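# Drive and tighten cap screw into bar with hex key

## Task

Thread the loose cap screw into the bar and tighten it, using the single hex key that fits it; the breadboard is free to move, so it must end up lying flat on the table.

## Robot and tools

Robot: two six-joint arms, left_arm and right_arm, each with a two-finger gripper whose fingers can fold. Grip with the outer quarter of the pads (near the fingertips) for a firm hold; a part held nearer the palm may be pulled in, held loosely or let go. Fingertips pressed onto a surface fold easily, so a move can pass a surface with little sign of contact.

Frames: the scene frame has its origin at table height between the nominal bases, +z up, +x out over the table, left_arm on the +y side (image sides differ). Calibrated bases: left_arm at (+0.093, +0.713, 0) m, identity rotation; right_arm at (-0.043, -0.614, 0) m, quat_wxyz (+1.000, 0, 0, +0.011). Each arm's printed hand position, orientation, velocities and targets are in that arm's own base frame and can be a few cm off. Gripper axes: fingers point along +z, open and close along y; end_effector_position is the centre of the closed 66 mm pads, tips about 33 mm beyond at gaps up to 40 mm, 9 mm when fully open.

A row is 20 numbers, always both arms: left_arm's 6 joint angles, then its gripper position, force_limit, speed, activate; then the same 10 for right_arm. Joints, in this order only: waist, shoulder, elbow, forearm roll, wrist pitch, wrist roll. Joint numbers are absolute target angles in radians as printed in Joint positions. Ranges: elbow -2.792 to 2.792, all others -6.283 to 6.283. Wrist pitch runs reversed against its arm's signs in everything sent and printed. A target beyond a range end (by more than 0.010) and farther out than the present angle is refused; one past the real end is clipped, with the note "joint sent to its limit".

Gripper numbers are in [-1, 1]. position: +1 fully open (140 mm), about -0.8 pads touch, -1 closes until blocked. force_limit: grip force after a slow close, roughly 14 N at -1, 40 N at 0, 58 N at +1 on parts up to 40 mm; a fast close grips much harder. speed: finger closing rate, about 30 mm/s at -1, 140 at 0, 250 at +1. Both start at +1. activate: send 0; send 1 once only if fault reads 7 or 13 or a result requests it, with nothing touching the finger outsides (it closes, opens and drops any part). To leave a gripper unchanged, resend its last position, force_limit and speed.

Tools:
- execute_actions(actions, cameras): actions is a list of actions; each action is up to 15 rows, one per 1/30 s step, the last row held to step 15. Empty list returns full state with images. Step readings of joint positions are included.
- move(target, speed, blend, stop_force, zero, blocking, cameras): target is one 20-number row or a list of up to 15 rows (absolute joint poses plus gripper numbers); all joints interpolate together, so the hand curves and nothing is avoided. speed in rad/s for the joint with farthest to go, 0.004 to 3.92, default 0.5; one value or one per target. blend in rad rounds corners at intermediate targets; 0 stops at each. stop_force in N, 10 to 80, both arms: an arm's path ends when the estimated push against its motion exceeds it; use low speed for touching, and leave it out when backing off a contact. With stop_force all targets in a list need the same gripper numbers and blocking=false is refused. zero (default true) re-zeroes the force reading before the move. blocking=false returns after about 0.5 s while the move continues; a new move replaces the running one. The result adds a "move:" line: done, off_target, moving, held or fault, plus limits=held if steps were withheld.
- wait(seconds, cameras): 0 to 3600 s, sends nothing new; a running move continues.
- stop(cameras): brakes the running move.
- zoom_image(camera, region): region [x0, y0, x1, y1] pixels of the latest image, at most 504 by 504.
- clear_fault(arm): clears a reported torque or force fault on left_arm or right_arm.
- finished_scene(scene): ends the scene with the current scene number; irreversible.

Cameras: cam_high, cam_low, cam_left_wrist, cam_right_wrist, each 672x504; name them in cameras, ["all"] for all.

Results: Joint positions, Joint velocities, Joint targets (angles being driven to now), Joint torques and External joint torques (rad, rad/s, N m, positive toward a larger joint number), Flange force along gripper x y z (includes held weight, noisy), end-effector pose and velocity, Tool commands, and per gripper position_measured (counts: 3 open, ~75 = 100 mm, 139 = 60 mm, 200 = 20 mm, 230 pads meet), object_status (0 moving, 1 blocked opening, 2 blocked closing = something gripped, 3 reached position or pads met) and fault. Check object_status 2 after closing. To grip harder, raise force_limit and change position slightly (-1 to -0.98). "joint command not followed" means the clearance check between arms altered commands.

Safety: joint speed caps 2.09 (waist, shoulder), 3.14 (elbow), 3.93 rad/s (wrist joints); hand speed capped at 1.8 m/s. An arm halts on contact torque at a load limit (waist and shoulder 312, elbow 147, wrist joints 41.4 N m), on 144 N net outside force, on excess tool speed, or on motor overheating (MOTOR HOT warns; the stop lasts 30 to 60 s). Arms are stiff: targets slightly past a firm contact can fault. Avoid arm-to-arm contact and closing a gripper on the other gripper. Don't drop parts, release moving parts, slam or push hard, grip hard on a part still resting on something, or let anything leave the table; the breadboard must stay flat. Loose objects may occasionally be nudged by outside disturbances. The scene keeps running while you think.

Each tool is called after "Call:" by a JSON object that holds its "op" and its "data", one argument or row to a line.

## Session

Call:
{"op": "execute_actions", "data": {
  "actions": []
}}

Scene clock: 0.00 s.
left_arm: end_effector_position=(+0.5011, -0.7102, +0.1046) position_measured=3 object_status=3 fault=0 end_effector_quat_wxyz=(+0.018, +0.941, -0.205, +0.270) | right_arm: end_effector_position=(+0.6788, +0.3459, +0.1353) position_measured=3 object_status=3 fault=0 end_effector_quat_wxyz=(-0.338, +0.197, +0.904, +0.170)
Joint positions: left_arm=[-1.149 0.47 1.704 0.659 -0.705 0.397] | right_arm=[0.189 0.678 1.383 0.566 -1.635 -1.081]
Joint velocities: within noise
Joint torques (N m): no reading
External joint torques (N m): no reading
Flange force (N): no reading
Joint targets: left_arm=[-1.149 0.470 1.704 0.659 -0.705 0.397] | right_arm=[0.189 0.678 1.383 0.566 -1.635 -1.081]
Tool commands: left_gripper/position=+1.0 left_gripper/force_limit=+1.0 left_gripper/speed=+1.0 left_gripper/activate=+0.0 right_gripper/position=+1.0 right_gripper/force_limit=+1.0 right_gripper/speed=+1.0 right_gripper/activate=+0.0

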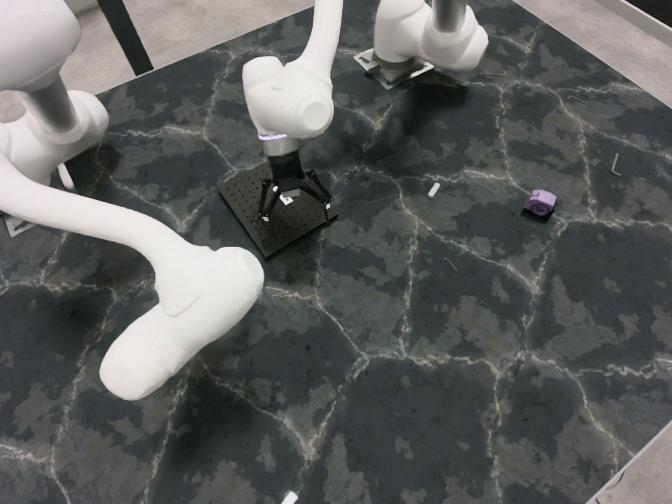

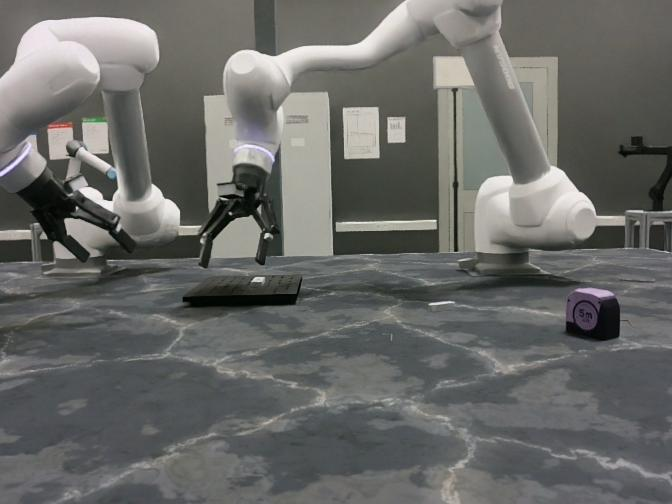

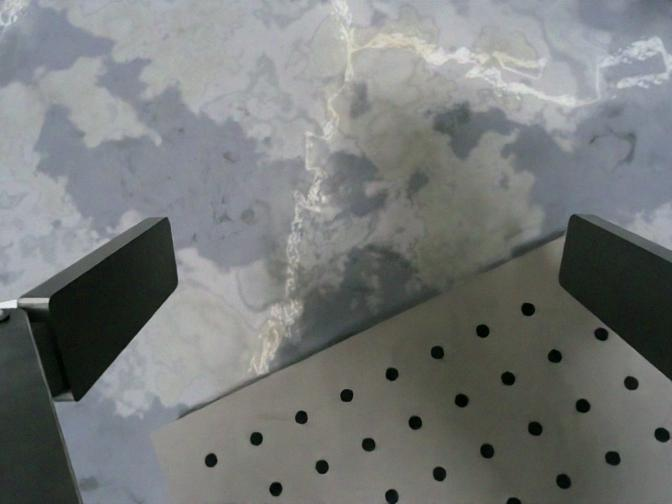

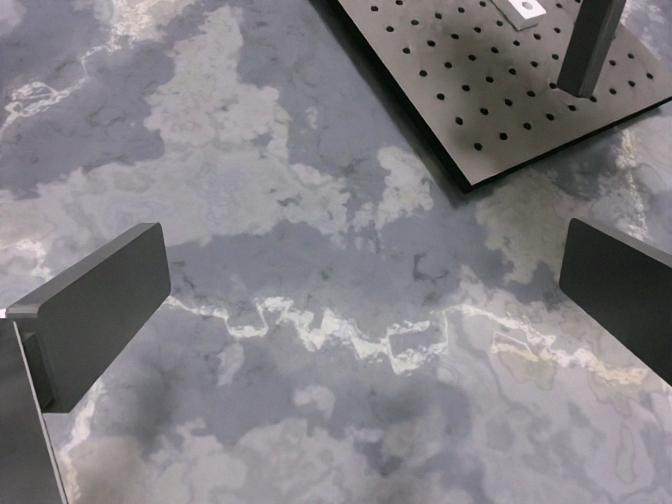

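Call:
{"op": "zoom_image", "data": {
  "camera": "cam_high",
  "region": [400, 40, 672, 240]
}}

Call:
{"op": "zoom_image", "data": {
  "camera": "cam_high",
  "region": [200, 140, 470, 340]
}}

Call:
{"op": "zoom_image", "data": {
  "camera": "cam_high",
  "region": [200, 300, 470, 504]
}}

Call:
{"op": "zoom_image", "data": {
  "camera": "cam_low",
  "region": [160, 250, 480, 430]
}}

Call:
{"op": "zoom_image", "data": {
  "camera": "cam_high",
  "region": [400, 230, 672, 504]
}}

Call:
{"op": "zoom_image", "data": {
  "camera": "cam_high",
  "region": [0, 220, 260, 504]
}}

Scaled by 1.853 from the camera's image (finer frame: 960x720).

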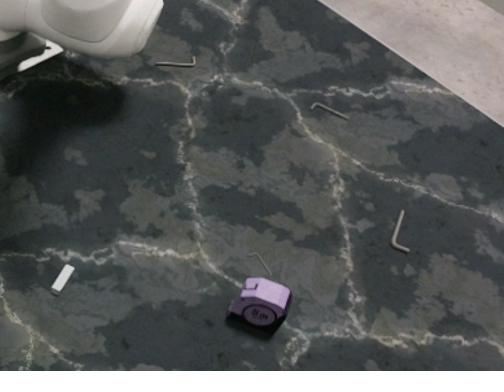

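Scaled by 1.867 from the camera's image (finer frame: 960x720).

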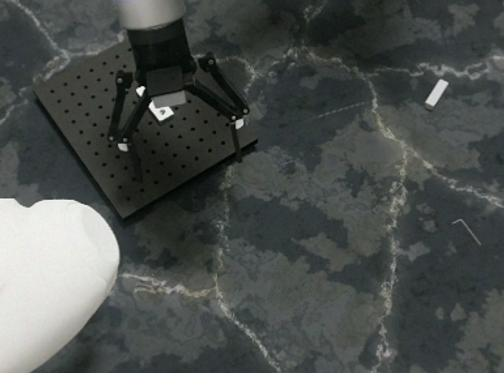

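Scaled by 1.867 from the camera's image (finer frame: 960x720).

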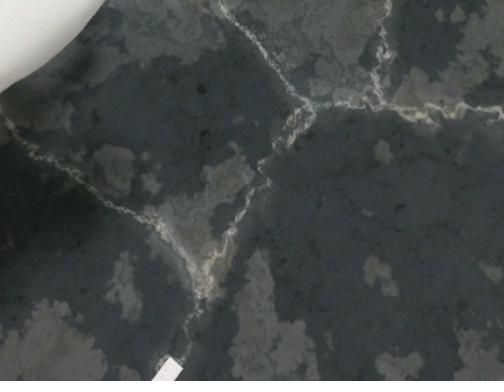

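Scaled by 1.575 from the camera's image (finer frame: 960x720).

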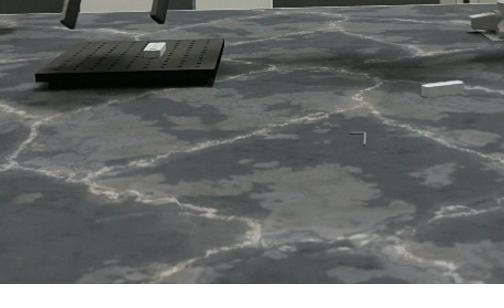

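Scaled by 1.839 from the camera's image (finer frame: 960x720).

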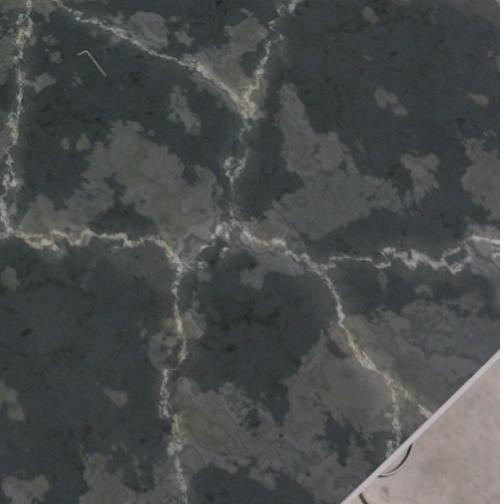

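Scaled by 1.775 from the camera's image (finer frame: 960x720).

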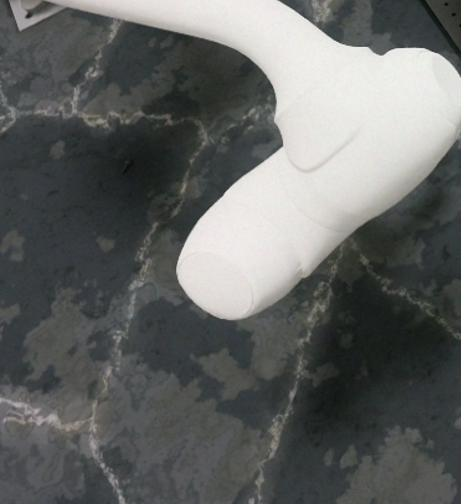

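Call:
{"op": "move", "data": {
  "target": [-1.0534,0.5313,1.2292,0,-1.3811,0.517,1,1,1,0,-0.2637,-0.059,1.9193,0,-1.2813,1.3071,1,1,1,0],
  "cameras": ["all"],
  "speed": 0.9
}}

Scene clock: 103.73 s.
left_arm: end_effector_position=(+0.4569, -0.7331, +0.2491) position_measured=3 object_status=3 fault=0 end_effector_quat_wxyz=(+0.000, +1.000, +0.000, +0.000) | right_arm: end_effector_position=(+0.4909, -0.0968, +0.2793) position_measured=3 object_status=3 fault=0 end_effector_quat_wxyz=(+0.000, +1.000, +0.000, +0.000)
Joint positions: left_arm=[-1.053 0.531 1.229 0 -1.381 0.517] | right_arm=[-0.264 -0.059 1.919 0 -1.281 1.307]
Joint torques (N m): left_arm=[-0.84 -95.46 -42.05 4.18 0.25 -0.12] | right_arm=[3.04 -34.14 -43.34 4.13 -0.12 0.09]
External joint torques (N m): left_arm=[0.73 0.07 0.08 0.17 -0.22 0.12] | right_arm=[-3.08 0.25 3.36 -0.02 0.17 -0.1]
Flange force (N): left_arm=[0.9 -0.4 -0.2] | right_arm=[-6.3 5.2 5.2]
Joint targets: left_arm=[-1.053 0.531 1.229 0.000 -1.381 0.517] | right_arm=[-0.264 -0.059 1.919 0.000 -1.281 1.307]
move: done

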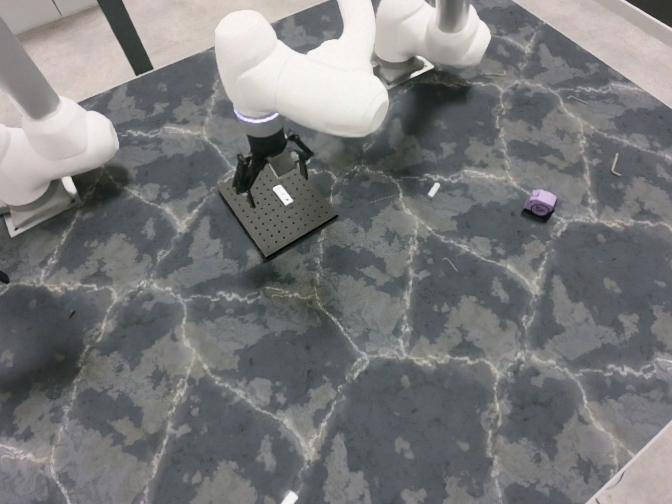

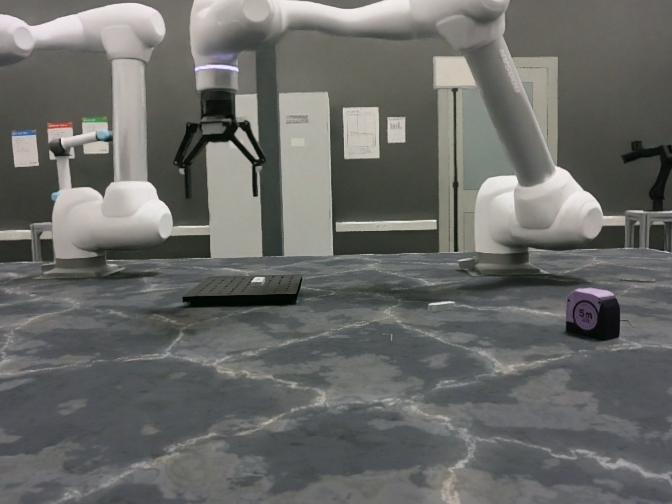

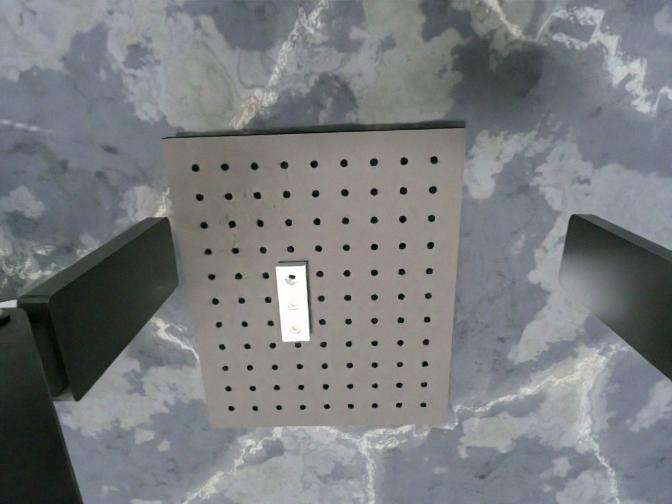

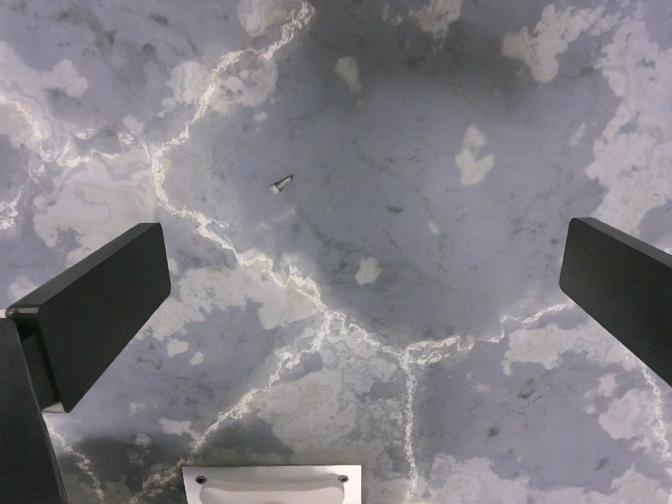

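Call:
{"op": "zoom_image", "data": {
  "camera": "cam_right_wrist",
  "region": [242, 154, 322, 214]
}}

Call:
{"op": "zoom_image", "data": {
  "camera": "cam_left_wrist",
  "region": [250, 240, 350, 350]
}}

Scaled by 6.300 from the camera's image (finer frame: 960x720).

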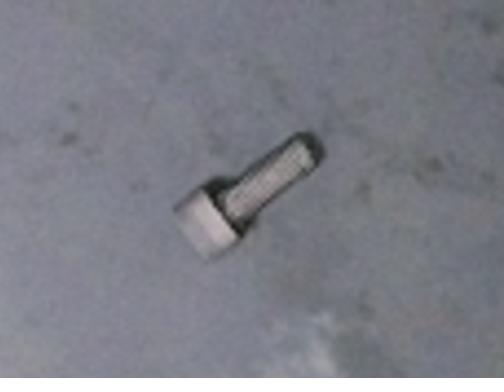

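Scaled by 4.582 from the camera's image (finer frame: 960x720).

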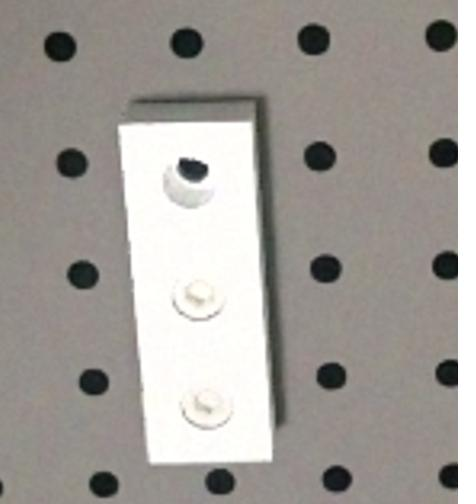

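Call:
{"op": "move", "data": {
  "target": [-1.0534,0.5313,1.2292,0,-1.3811,-2.6246,1,1,1,0,-0.2637,-0.059,1.9193,0,-1.2813,-1.8345,1,1,1,0],
  "cameras": ["cam_left_wrist","cam_right_wrist"],
  "speed": 1.5
}}

Call:
{"op": "zoom_image", "data": {
  "camera": "cam_left_wrist",
  "region": [270, 150, 470, 300]
}}

Call:
{"op": "zoom_image", "data": {
  "camera": "cam_right_wrist",
  "region": [300, 250, 500, 400]
}}

Scene clock: 146.13 s.
left_arm: end_effector_position=(+0.4569, -0.7331, +0.2491) position_measured=3 object_status=3 fault=0 end_effector_quat_wxyz=(+0.000, +0.000, +1.000, +0.000) | right_arm: end_effector_position=(+0.4909, -0.0968, +0.2793) position_measured=3 object_status=3 fault=0 end_effector_quat_wxyz=(+0.000, +0.000, +1.000, +0.000)
Joint positions: left_arm=[-1.053 0.531 1.229 0 -1.381 -2.625] | right_arm=[-0.264 -0.059 1.919 0 -1.281 -1.834]
Joint torques (N m): left_arm=[-0.77 -95.23 -41.8 4.19 0.26 0.06] | right_arm=[2.74 -33.89 -43.22 4.26 -0.25 -0.06]
External joint torques (N m): left_arm=[0.75 -0.15 -0.14 0.08 -0.28 -0.06] | right_arm=[-2.8 -0.08 3.27 -0.18 0.21 0.06]
Flange force (N): left_arm=[-0.9 0.1 -0.7] | right_arm=[6.5 -4.3 5.0]
Joint targets: left_arm=[-1.053 0.531 1.229 0.000 -1.381 -2.625] | right_arm=[-0.264 -0.059 1.919 0.000 -1.281 -1.834]
move: done

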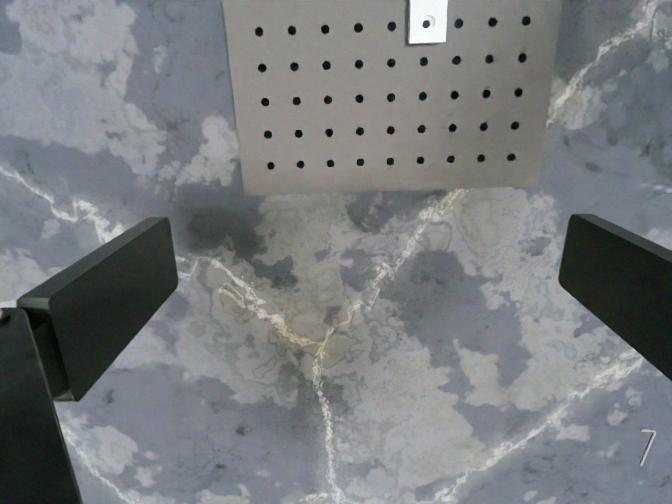

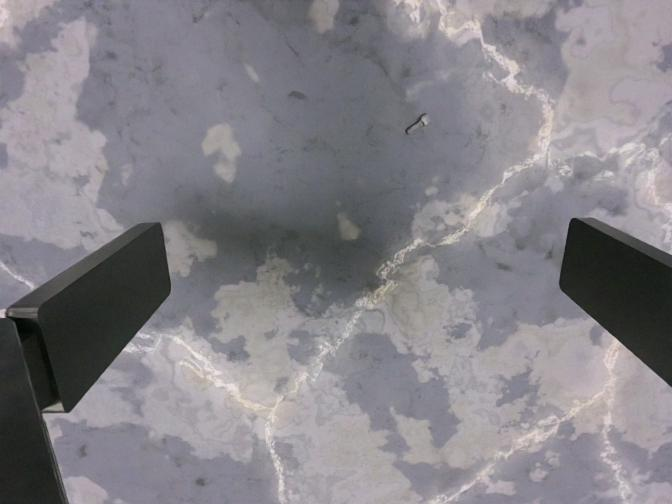

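Scaled by 2.520 from the camera's image (finer frame: 960x720).

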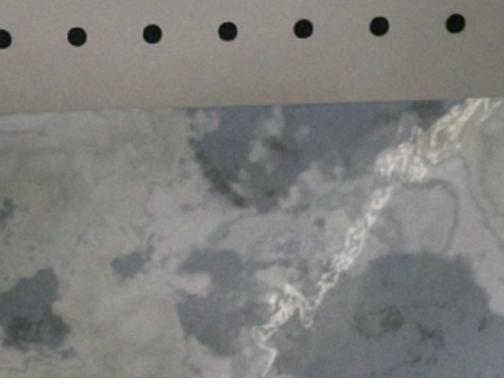

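Scaled by 2.520 from the camera's image (finer frame: 960x720).

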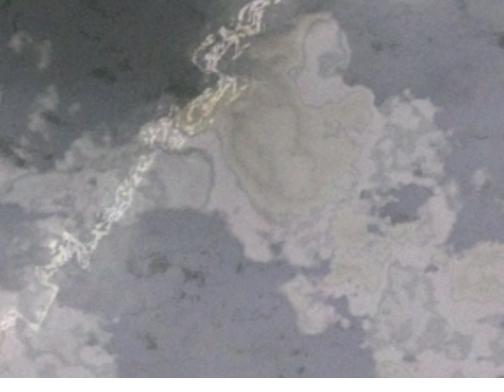

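Call:
{"op": "move", "data": {
  "target": [-1.1305,0.4452,1.59,0,-1.1064,0.4403,1,1,1,0,-0.1536,-0.0076,2.1464,0,-1.0028,2.3119,1,1,1,0],
  "cameras": ["cam_left_wrist","cam_right_wrist"],
  "speed": 1.5
}}

Call:
{"op": "zoom_image", "data": {
  "camera": "cam_left_wrist",
  "region": [290, 130, 450, 330]
}}

Call:
{"op": "zoom_image", "data": {
  "camera": "cam_right_wrist",
  "region": [310, 130, 430, 250]
}}

Scene clock: 205.43 s.
left_arm: end_effector_position=(+0.3580, -0.6790, +0.1292) position_measured=3 object_status=3 fault=0 end_effector_quat_wxyz=(+0.000, +1.000, +0.000, +0.000) | right_arm: end_effector_position=(+0.4663, -0.0373, +0.1392) position_measured=3 object_status=3 fault=0 end_effector_quat_wxyz=(+0.000, +0.902, -0.433, +0.000)
Joint positions: left_arm=[-1.13 0.445 1.59 0 -1.106 0.44] | right_arm=[-0.154 -0.008 2.146 0 -1.003 2.312]
Joint torques (N m): left_arm=[-1.01 -83.76 -38.27 3.86 0.32 -0.2] | right_arm=[2.49 -34.86 -38.23 3.69 -0.05 -0.42]
External joint torques (N m): left_arm=[0.9 0.18 0.06 0.1 -0.29 0.2] | right_arm=[-2.3 0.23 3.16 -0.11 0.08 0.42]
Flange force (N): left_arm=[1.5 -0.3 -0.3] | right_arm=[-0.5 6.4 3.9]
Joint targets: left_arm=[-1.131 0.445 1.590 0.000 -1.106 0.440] | right_arm=[-0.154 -0.008 2.146 0.000 -1.003 2.312]
move: done

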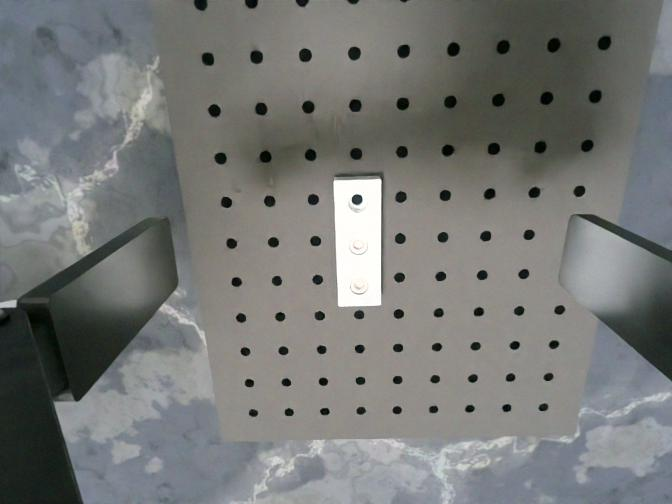

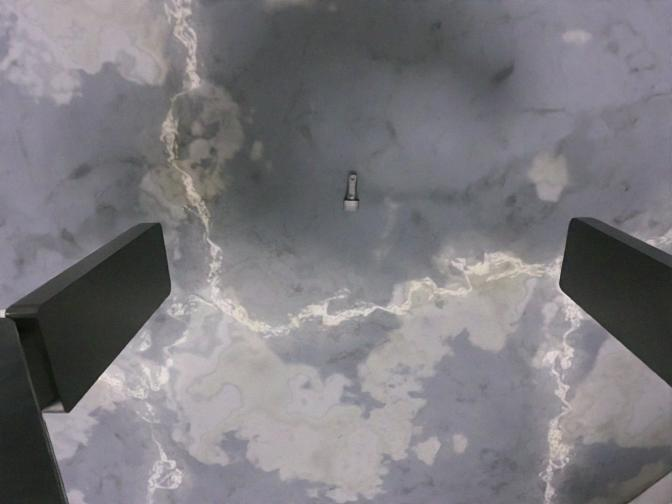

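Scaled by 2.520 from the camera's image (finer frame: 960x720).

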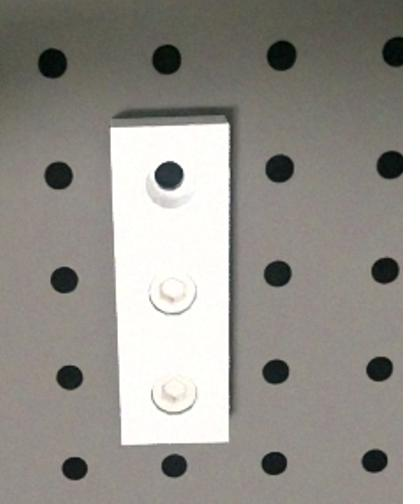

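Scaled by 4.200 from the camera's image (finer frame: 960x720).

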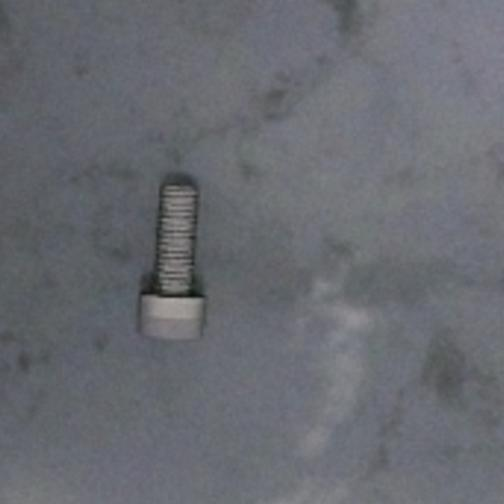

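Call:
{"op": "move", "data": {
  "target": [-1.1305,0.4452,1.59,0,-1.1064,0.4403,1,1,1,0,-0.1649,0.1328,2.2364,0,-0.7724,2.34,-0.3,-1,0,0],
  "cameras": ["cam_right_wrist"],
  "speed": 0.15
}}

Call:
{"op": "zoom_image", "data": {
  "camera": "cam_right_wrist",
  "region": [280, 180, 460, 350]
}}

Scene clock: 245.23 s.
left_arm: end_effector_position=(+0.3580, -0.6790, +0.1292) position_measured=3 object_status=3 fault=0 end_effector_quat_wxyz=(+0.000, +1.000, +0.000, +0.000) | right_arm: end_effector_position=(+0.4715, -0.0435, +0.0342) position_measured=167 object_status=3 fault=0 end_effector_quat_wxyz=(+0.000, +0.893, -0.450, +0.000)
Joint positions: left_arm=[-1.131 0.445 1.59 0 -1.106 0.44] | right_arm=[-0.165 0.133 2.236 0 -0.772 2.34]
Joint torques (N m): left_arm=[-0.91 -83.71 -38.31 3.84 0.37 -0.13] | right_arm=[2.53 -43.4 -31.85 3.01 -0.17 -0.1]
External joint torques (N m): left_arm=[0.53 0.08 0.05 0.12 -0.34 0.13] | right_arm=[-2.56 0.62 2.67 -0.05 0.21 0.1]
Flange force (N): left_arm=[0.9 -0.1 -0.4] | right_arm=[1.1 6.6 3.5]
Joint targets: left_arm=[-1.131 0.445 1.590 0.000 -1.106 0.440] | right_arm=[-0.165 0.133 2.236 0.000 -0.772 2.340]
move: done

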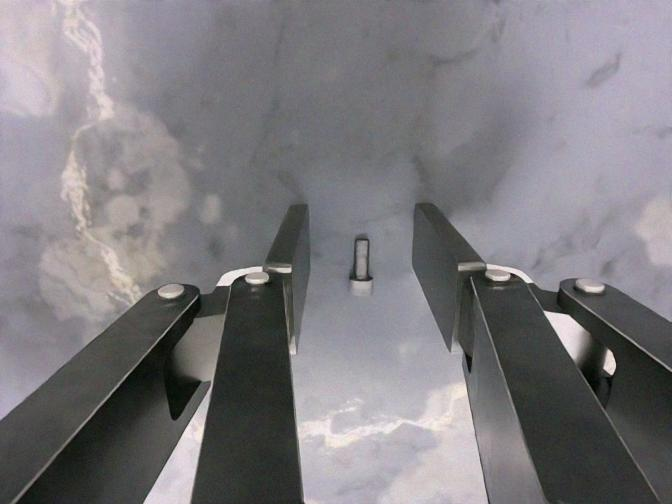

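Scaled by 2.800 from the camera's image (finer frame: 960x720).

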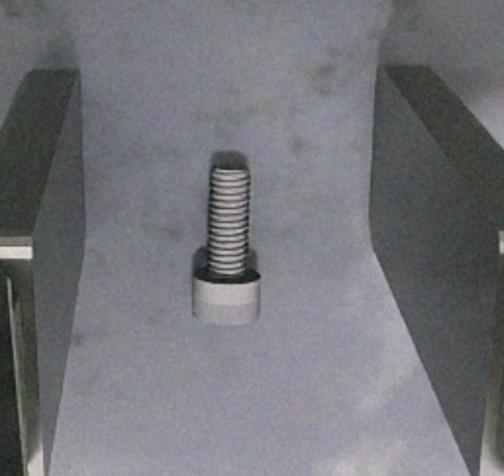

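Call:
{"op": "move", "data": {
  "target": [
    [-1.1305,0.4452,1.59,0,-1.1064,0.4403,1,1,1,0,-0.1693,0.136,2.2328,0,-0.7728,2.3356,-0.3,-1,0,0],
    [-1.1305,0.4452,1.59,0,-1.1064,0.4403,1,1,1,0,-0.1693,0.136,2.2328,0,-0.7728,2.3356,-1,-0.3,-1,0]
  ],
  "cameras": ["cam_right_wrist"],
  "speed": 0.15
}}

Call:
{"op": "zoom_image", "data": {
  "camera": "cam_right_wrist",
  "region": [280, 180, 460, 350]
}}

Scene clock: 259.33 s.
left_arm: end_effector_position=(+0.3580, -0.6790, +0.1292) position_measured=3 object_status=3 fault=0 end_effector_quat_wxyz=(+0.000, +1.000, +0.000, +0.000) | right_arm: end_effector_position=(+0.4734, -0.0459, +0.0340) position_measured=223 object_status=0 fault=0 end_effector_quat_wxyz=(+0.000, +0.893, -0.450, +0.000)
Joint positions: left_arm=[-1.131 0.445 1.59 0 -1.106 0.44] | right_arm=[-0.169 0.136 2.233 0 -0.773 2.336]
Joint torques (N m): left_arm=[-1.16 -83.52 -38.3 3.88 0.36 -0.15] | right_arm=[2.68 -43.25 -31.71 3.05 -0.1 -0.07]
External joint torques (N m): left_arm=[1.13 0.02 0.13 0.08 -0.33 0.15] | right_arm=[-2.69 0.23 2.77 -0.1 0.13 0.07]
Flange force (N): left_arm=[1.5 -0.7 -0.4] | right_arm=[0.8 7.4 2.8]
Joint targets: left_arm=[-1.131 0.445 1.590 0.000 -1.106 0.440] | right_arm=[-0.169 0.136 2.233 0.000 -0.773 2.336]
move: done

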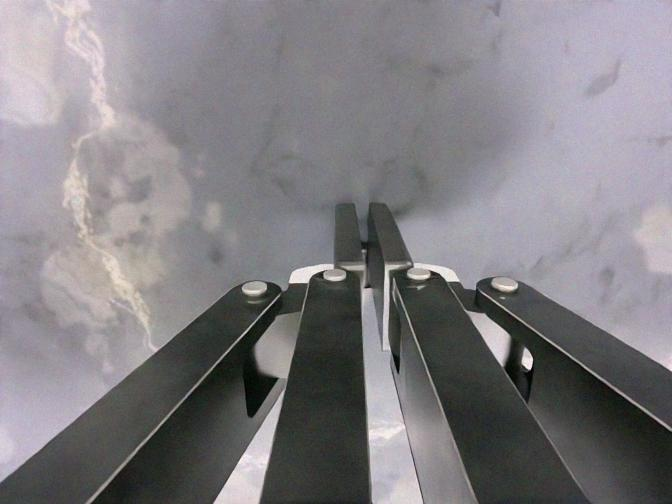

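Scaled by 2.800 from the camera's image (finer frame: 960x720).

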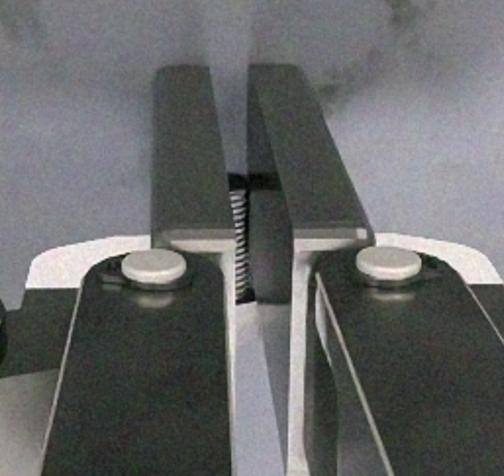

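Call:
{"op": "move", "data": {
  "target": [-1.109,0.4218,1.0299,0,-1.6899,-0.36,-0.3,-0.3,0,0,-0.1536,-0.0276,2.1464,0,-1.0028,2.3356,-1,-0.3,-1,0],
  "speed": 0.8
}}

Call:
{"op": "move", "data": {
  "target": [-1.109,0.4218,1.0299,0,-1.6899,-0.36,-0.3,-0.3,0,0,0.8,0.2121,2.321,0,0.9623,4.712,-1,-0.3,-1,0],
  "cameras": ["all"],
  "speed": 0.8
}}

Call:
{"op": "zoom_image", "data": {
  "camera": "cam_left_wrist",
  "region": [260, 180, 440, 360]
}}

Call:
{"op": "zoom_image", "data": {
  "camera": "cam_low",
  "region": [130, 60, 380, 260]
}}

Scene clock: 295.90 s.
left_arm: end_effector_position=(+0.3913, -0.7088, +0.4520) position_measured=167 object_status=3 fault=0 end_effector_quat_wxyz=(+0.000, +0.917, +0.399, +0.000) | right_arm: end_effector_position=(+0.4665, -0.0373, +0.1486) position_measured=223 object_status=2 fault=0 end_effector_quat_wxyz=(-0.003, +0.896, -0.443, +0.010)
Joint positions: left_arm=[-1.109 0.422 1.03 0 -1.69 -0.36] | right_arm=[-0.154 -0.028 2.146 0 -1.003 2.336]
Joint torques (N m): left_arm=[-0.93 -85.85 -42.47 4.28 0.37 -0.23] | right_arm=[2.92 -32.75 -38.54 3.76 -0.06 -0.03]
External joint torques (N m): left_arm=[0.85 0.28 0.05 0.12 -0.38 0.23] | right_arm=[-2.83 -0.35 2.92 -0.15 0.14 0.03]
Flange force (N): left_arm=[1.0 1.1 -0.7] | right_arm=[0.7 8.3 3.2]
Joint targets: left_arm=[-1.109 0.422 1.030 0.000 -1.690 -0.360] | right_arm=[-0.154 -0.028 2.146 0.000 -1.003 2.336]
move: done

Scene clock: 299.43 s.
left_arm: end_effector_position=(+0.3913, -0.7088, +0.4521) position_measured=167 object_status=3 fault=0 end_effector_quat_wxyz=(+0.000, +0.917, +0.399, +0.000) | right_arm: end_effector_position=(+0.5205, +0.5854, +0.2999) position_measured=223 object_status=2 fault=0 end_effector_quat_wxyz=(+0.651, -0.276, +0.651, +0.275)
Joint positions: left_arm=[-1.109 0.422 1.03 0 -1.69 -0.36] | right_arm=[0.8 0.212 2.321 0 0.962 4.712]
Joint torques (N m): left_arm=[-1 -85.74 -42.41 4.26 0.29 -0.11] | right_arm=[2.88 -49.36 -29.03 2.54 2.79 -0.28]
External joint torques (N m): left_arm=[0.89 0.1 -0.03 0.14 -0.3 0.11] | right_arm=[-2.85 1.11 2.53 -0.09 -0.03 0.28]
Flange force (N): left_arm=[1.0 0.9 -0.7] | right_arm=[3.4 -7.3 -3.1]
Joint targets: left_arm=[-1.109 0.422 1.030 0.000 -1.690 -0.360] | right_arm=[0.800 0.212 2.321 0.000 0.962 4.712]
move: done

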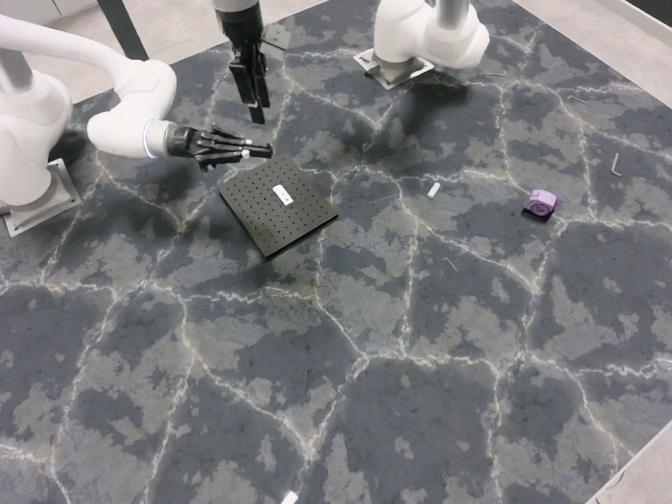

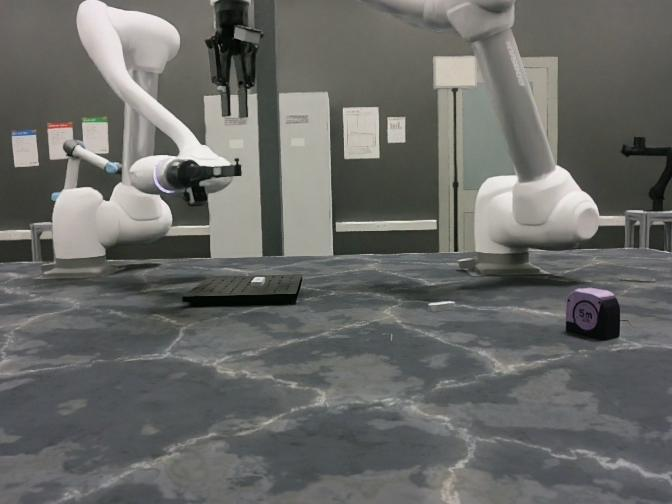

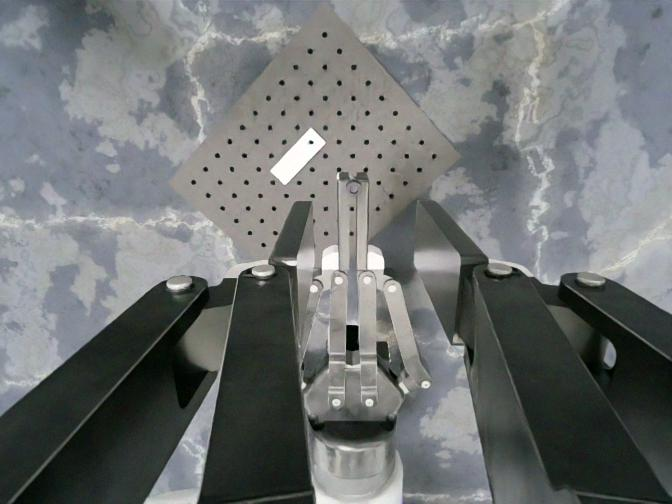

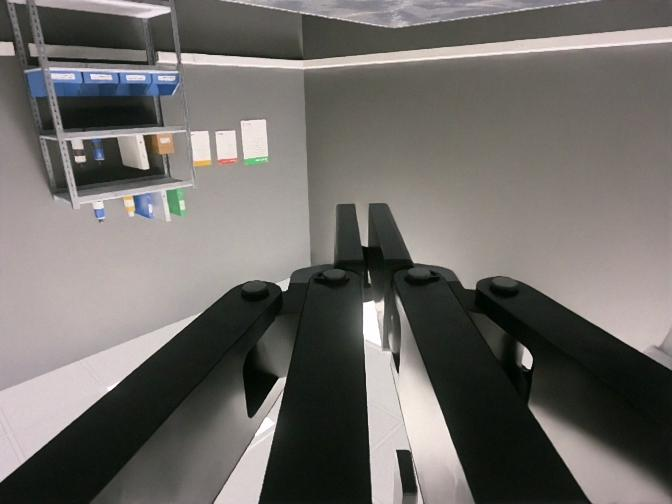

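Scaled by 2.800 from the camera's image (finer frame: 960x720).

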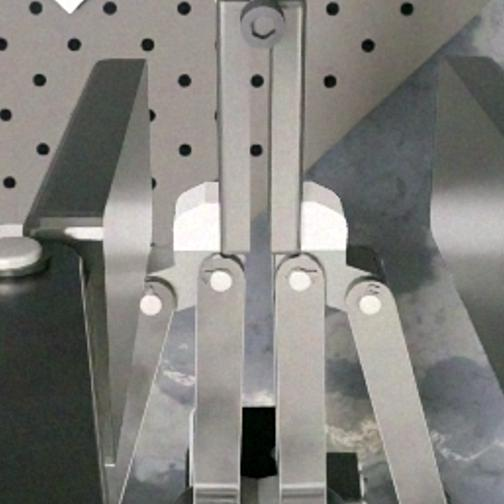

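Scaled by 2.016 from the camera's image (finer frame: 960x720).

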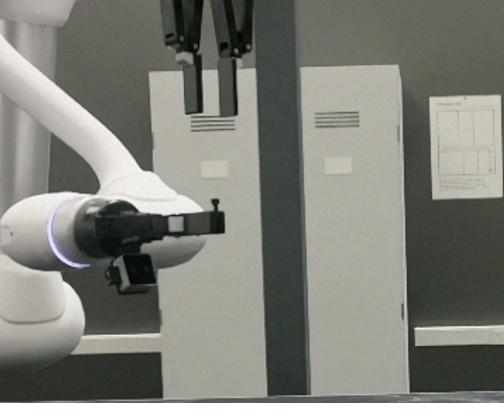

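Call:
{"op": "move", "data": {
  "target": [-1.1095,0.4124,1.183,0,-1.5462,-0.3607,-0.3,-0.3,0,0,0.8,0.2121,2.321,0,0.9623,4.712,-1,-0.3,-1,0],
  "cameras": ["cam_left_wrist","cam_low"],
  "speed": 0.3
}}

Call:
{"op": "zoom_image", "data": {
  "camera": "cam_left_wrist",
  "region": [260, 180, 440, 360]
}}

Call:
{"op": "zoom_image", "data": {
  "camera": "cam_low",
  "region": [190, 100, 290, 200]
}}

Scene clock: 324.27 s.
left_arm: end_effector_position=(+0.3903, -0.7076, +0.3743) position_measured=167 object_status=3 fault=0 end_effector_quat_wxyz=(+0.000, +0.917, +0.400, +0.000) | right_arm: end_effector_position=(+0.5205, +0.5854, +0.2999) position_measured=223 object_status=2 fault=0 end_effector_quat_wxyz=(+0.651, -0.275, +0.651, +0.275)
Joint positions: left_arm=[-1.109 0.412 1.183 0 -1.546 -0.361] | right_arm=[0.8 0.212 2.321 0 0.962 4.712]
Joint torques (N m): left_arm=[-0.77 -85.27 -42.95 4.3 0.42 -0.15] | right_arm=[3.16 -48.54 -29.18 2.45 2.65 -0.05]
External joint torques (N m): left_arm=[0.43 0.31 0.2 0.13 -0.43 0.15] | right_arm=[-3.13 0.04 2.61 0 0.12 0.05]
Flange force (N): left_arm=[0.6 0.6 -0.4] | right_arm=[1.9 -7.4 -4.6]
Joint targets: left_arm=[-1.109 0.412 1.183 0.000 -1.546 -0.361] | right_arm=[0.800 0.212 2.321 0.000 0.962 4.712]
move: done
Images, in order (width x height): cam_low 672x504, cam_left_wrist 672x504.

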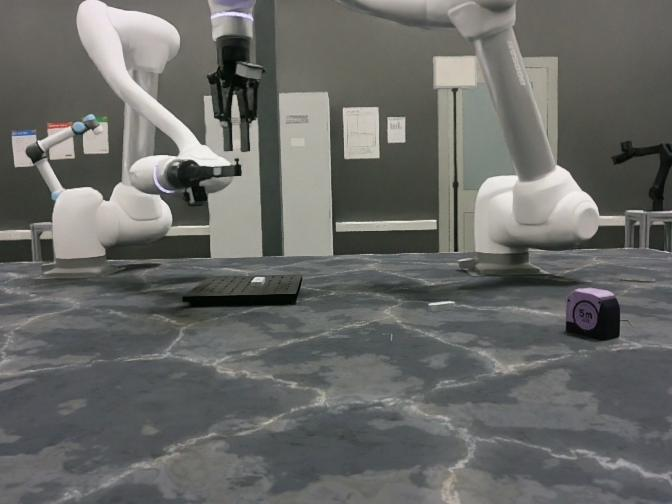

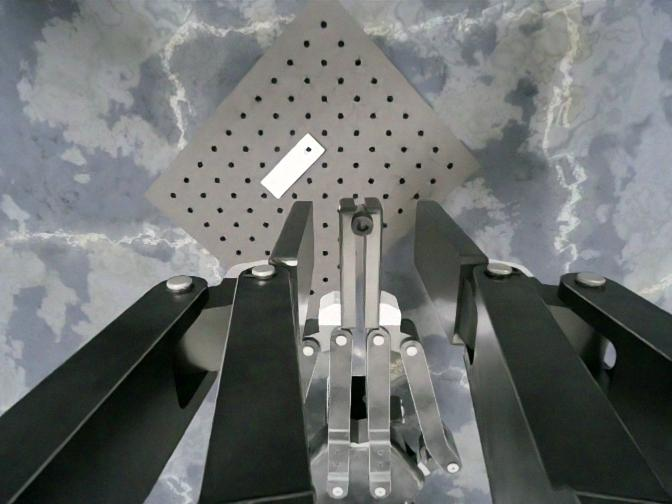

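Scaled by 2.800 from the camera's image (finer frame: 960x720).

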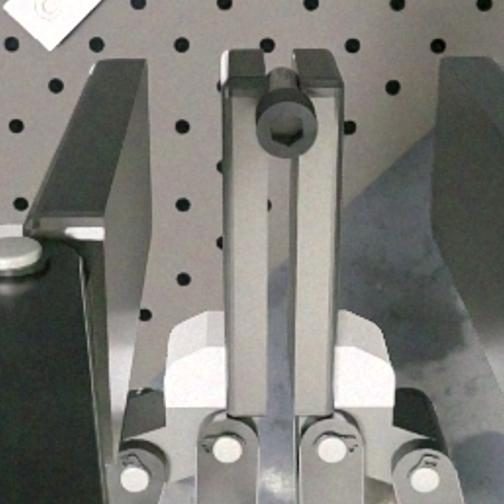

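Scaled by 5.040 from the camera's image (finer frame: 960x720).

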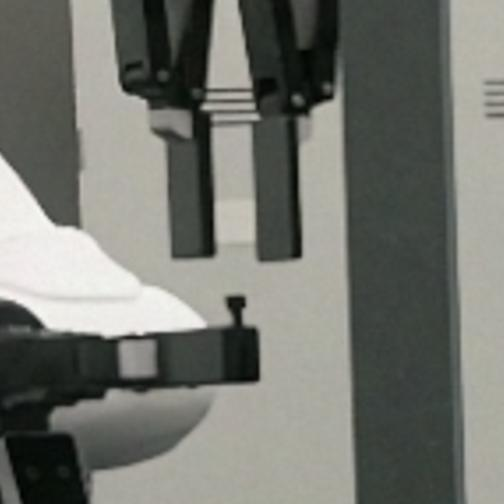

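Call:
{"op": "move", "data": {
  "target": [
    [-1.1095,0.414,1.2202,0,-1.5074,-0.3607,-0.3,-0.3,0,0,0.8,0.2121,2.321,0,0.9623,4.712,-1,-0.3,-1,0],
    [-1.1095,0.414,1.2202,0,-1.5074,-0.3607,-1,-0.3,-1,0,0.8,0.2121,2.321,0,0.9623,4.712,-1,-0.3,-1,0]
  ],
  "cameras": ["cam_left_wrist","cam_low"],
  "speed": 0.2
}}

Call:
{"op": "zoom_image", "data": {
  "camera": "cam_left_wrist",
  "region": [290, 180, 430, 320]
}}

Call:
{"op": "zoom_image", "data": {
  "camera": "cam_low",
  "region": [190, 100, 290, 200]
}}

Scene clock: 339.10 s.
left_arm: end_effector_position=(+0.3902, -0.7076, +0.3522) position_measured=217 object_status=0 fault=0 end_effector_quat_wxyz=(+0.000, +0.917, +0.400, +0.000) | right_arm: end_effector_position=(+0.5205, +0.5854, +0.2999) position_measured=223 object_status=2 fault=0 end_effector_quat_wxyz=(+0.651, -0.275, +0.651, +0.275)
Joint positions: left_arm=[-1.11 0.414 1.22 0 -1.507 -0.361] | right_arm=[0.8 0.212 2.321 0 0.962 4.712]
Joint torques (N m): left_arm=[-1.14 -84.66 -41.99 4.24 0.05 -0.13] | right_arm=[2.64 -49.76 -29.48 2.72 2.93 0.02]
External joint torques (N m): left_arm=[0.79 -0.22 -0.59 0.17 -0.06 0.13] | right_arm=[-2.49 1.36 3.02 -0.29 -0.17 -0.02]
Flange force (N): left_arm=[0.7 1.5 -1.1] | right_arm=[3.8 -6.6 -3.6]
Joint targets: left_arm=[-1.109 0.414 1.220 0.000 -1.507 -0.361] | right_arm=[0.800 0.212 2.321 0.000 0.962 4.712]
move: done
Images, in order (width x height): cam_low 672x504, cam_left_wrist 672x504.

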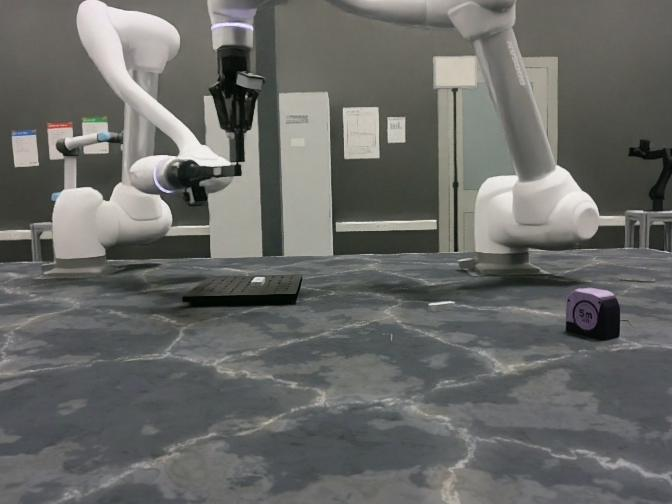

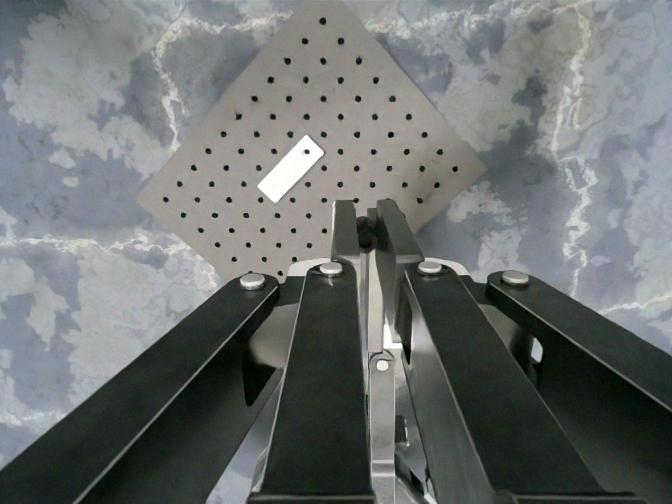

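Scaled by 3.600 from the camera's image (finer frame: 960x720).

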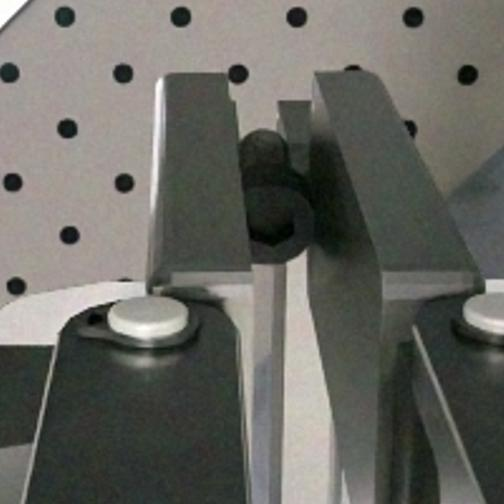

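Scaled by 5.040 from the camera's image (finer frame: 960x720).

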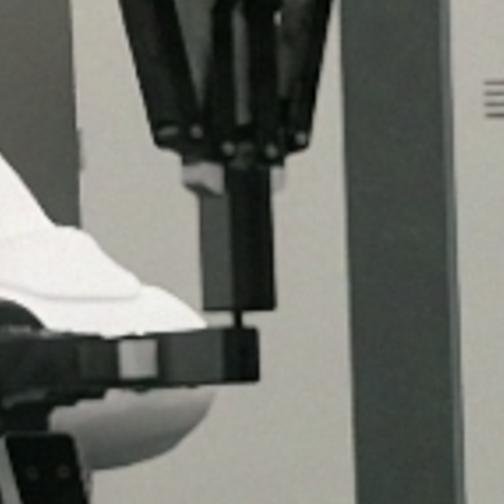

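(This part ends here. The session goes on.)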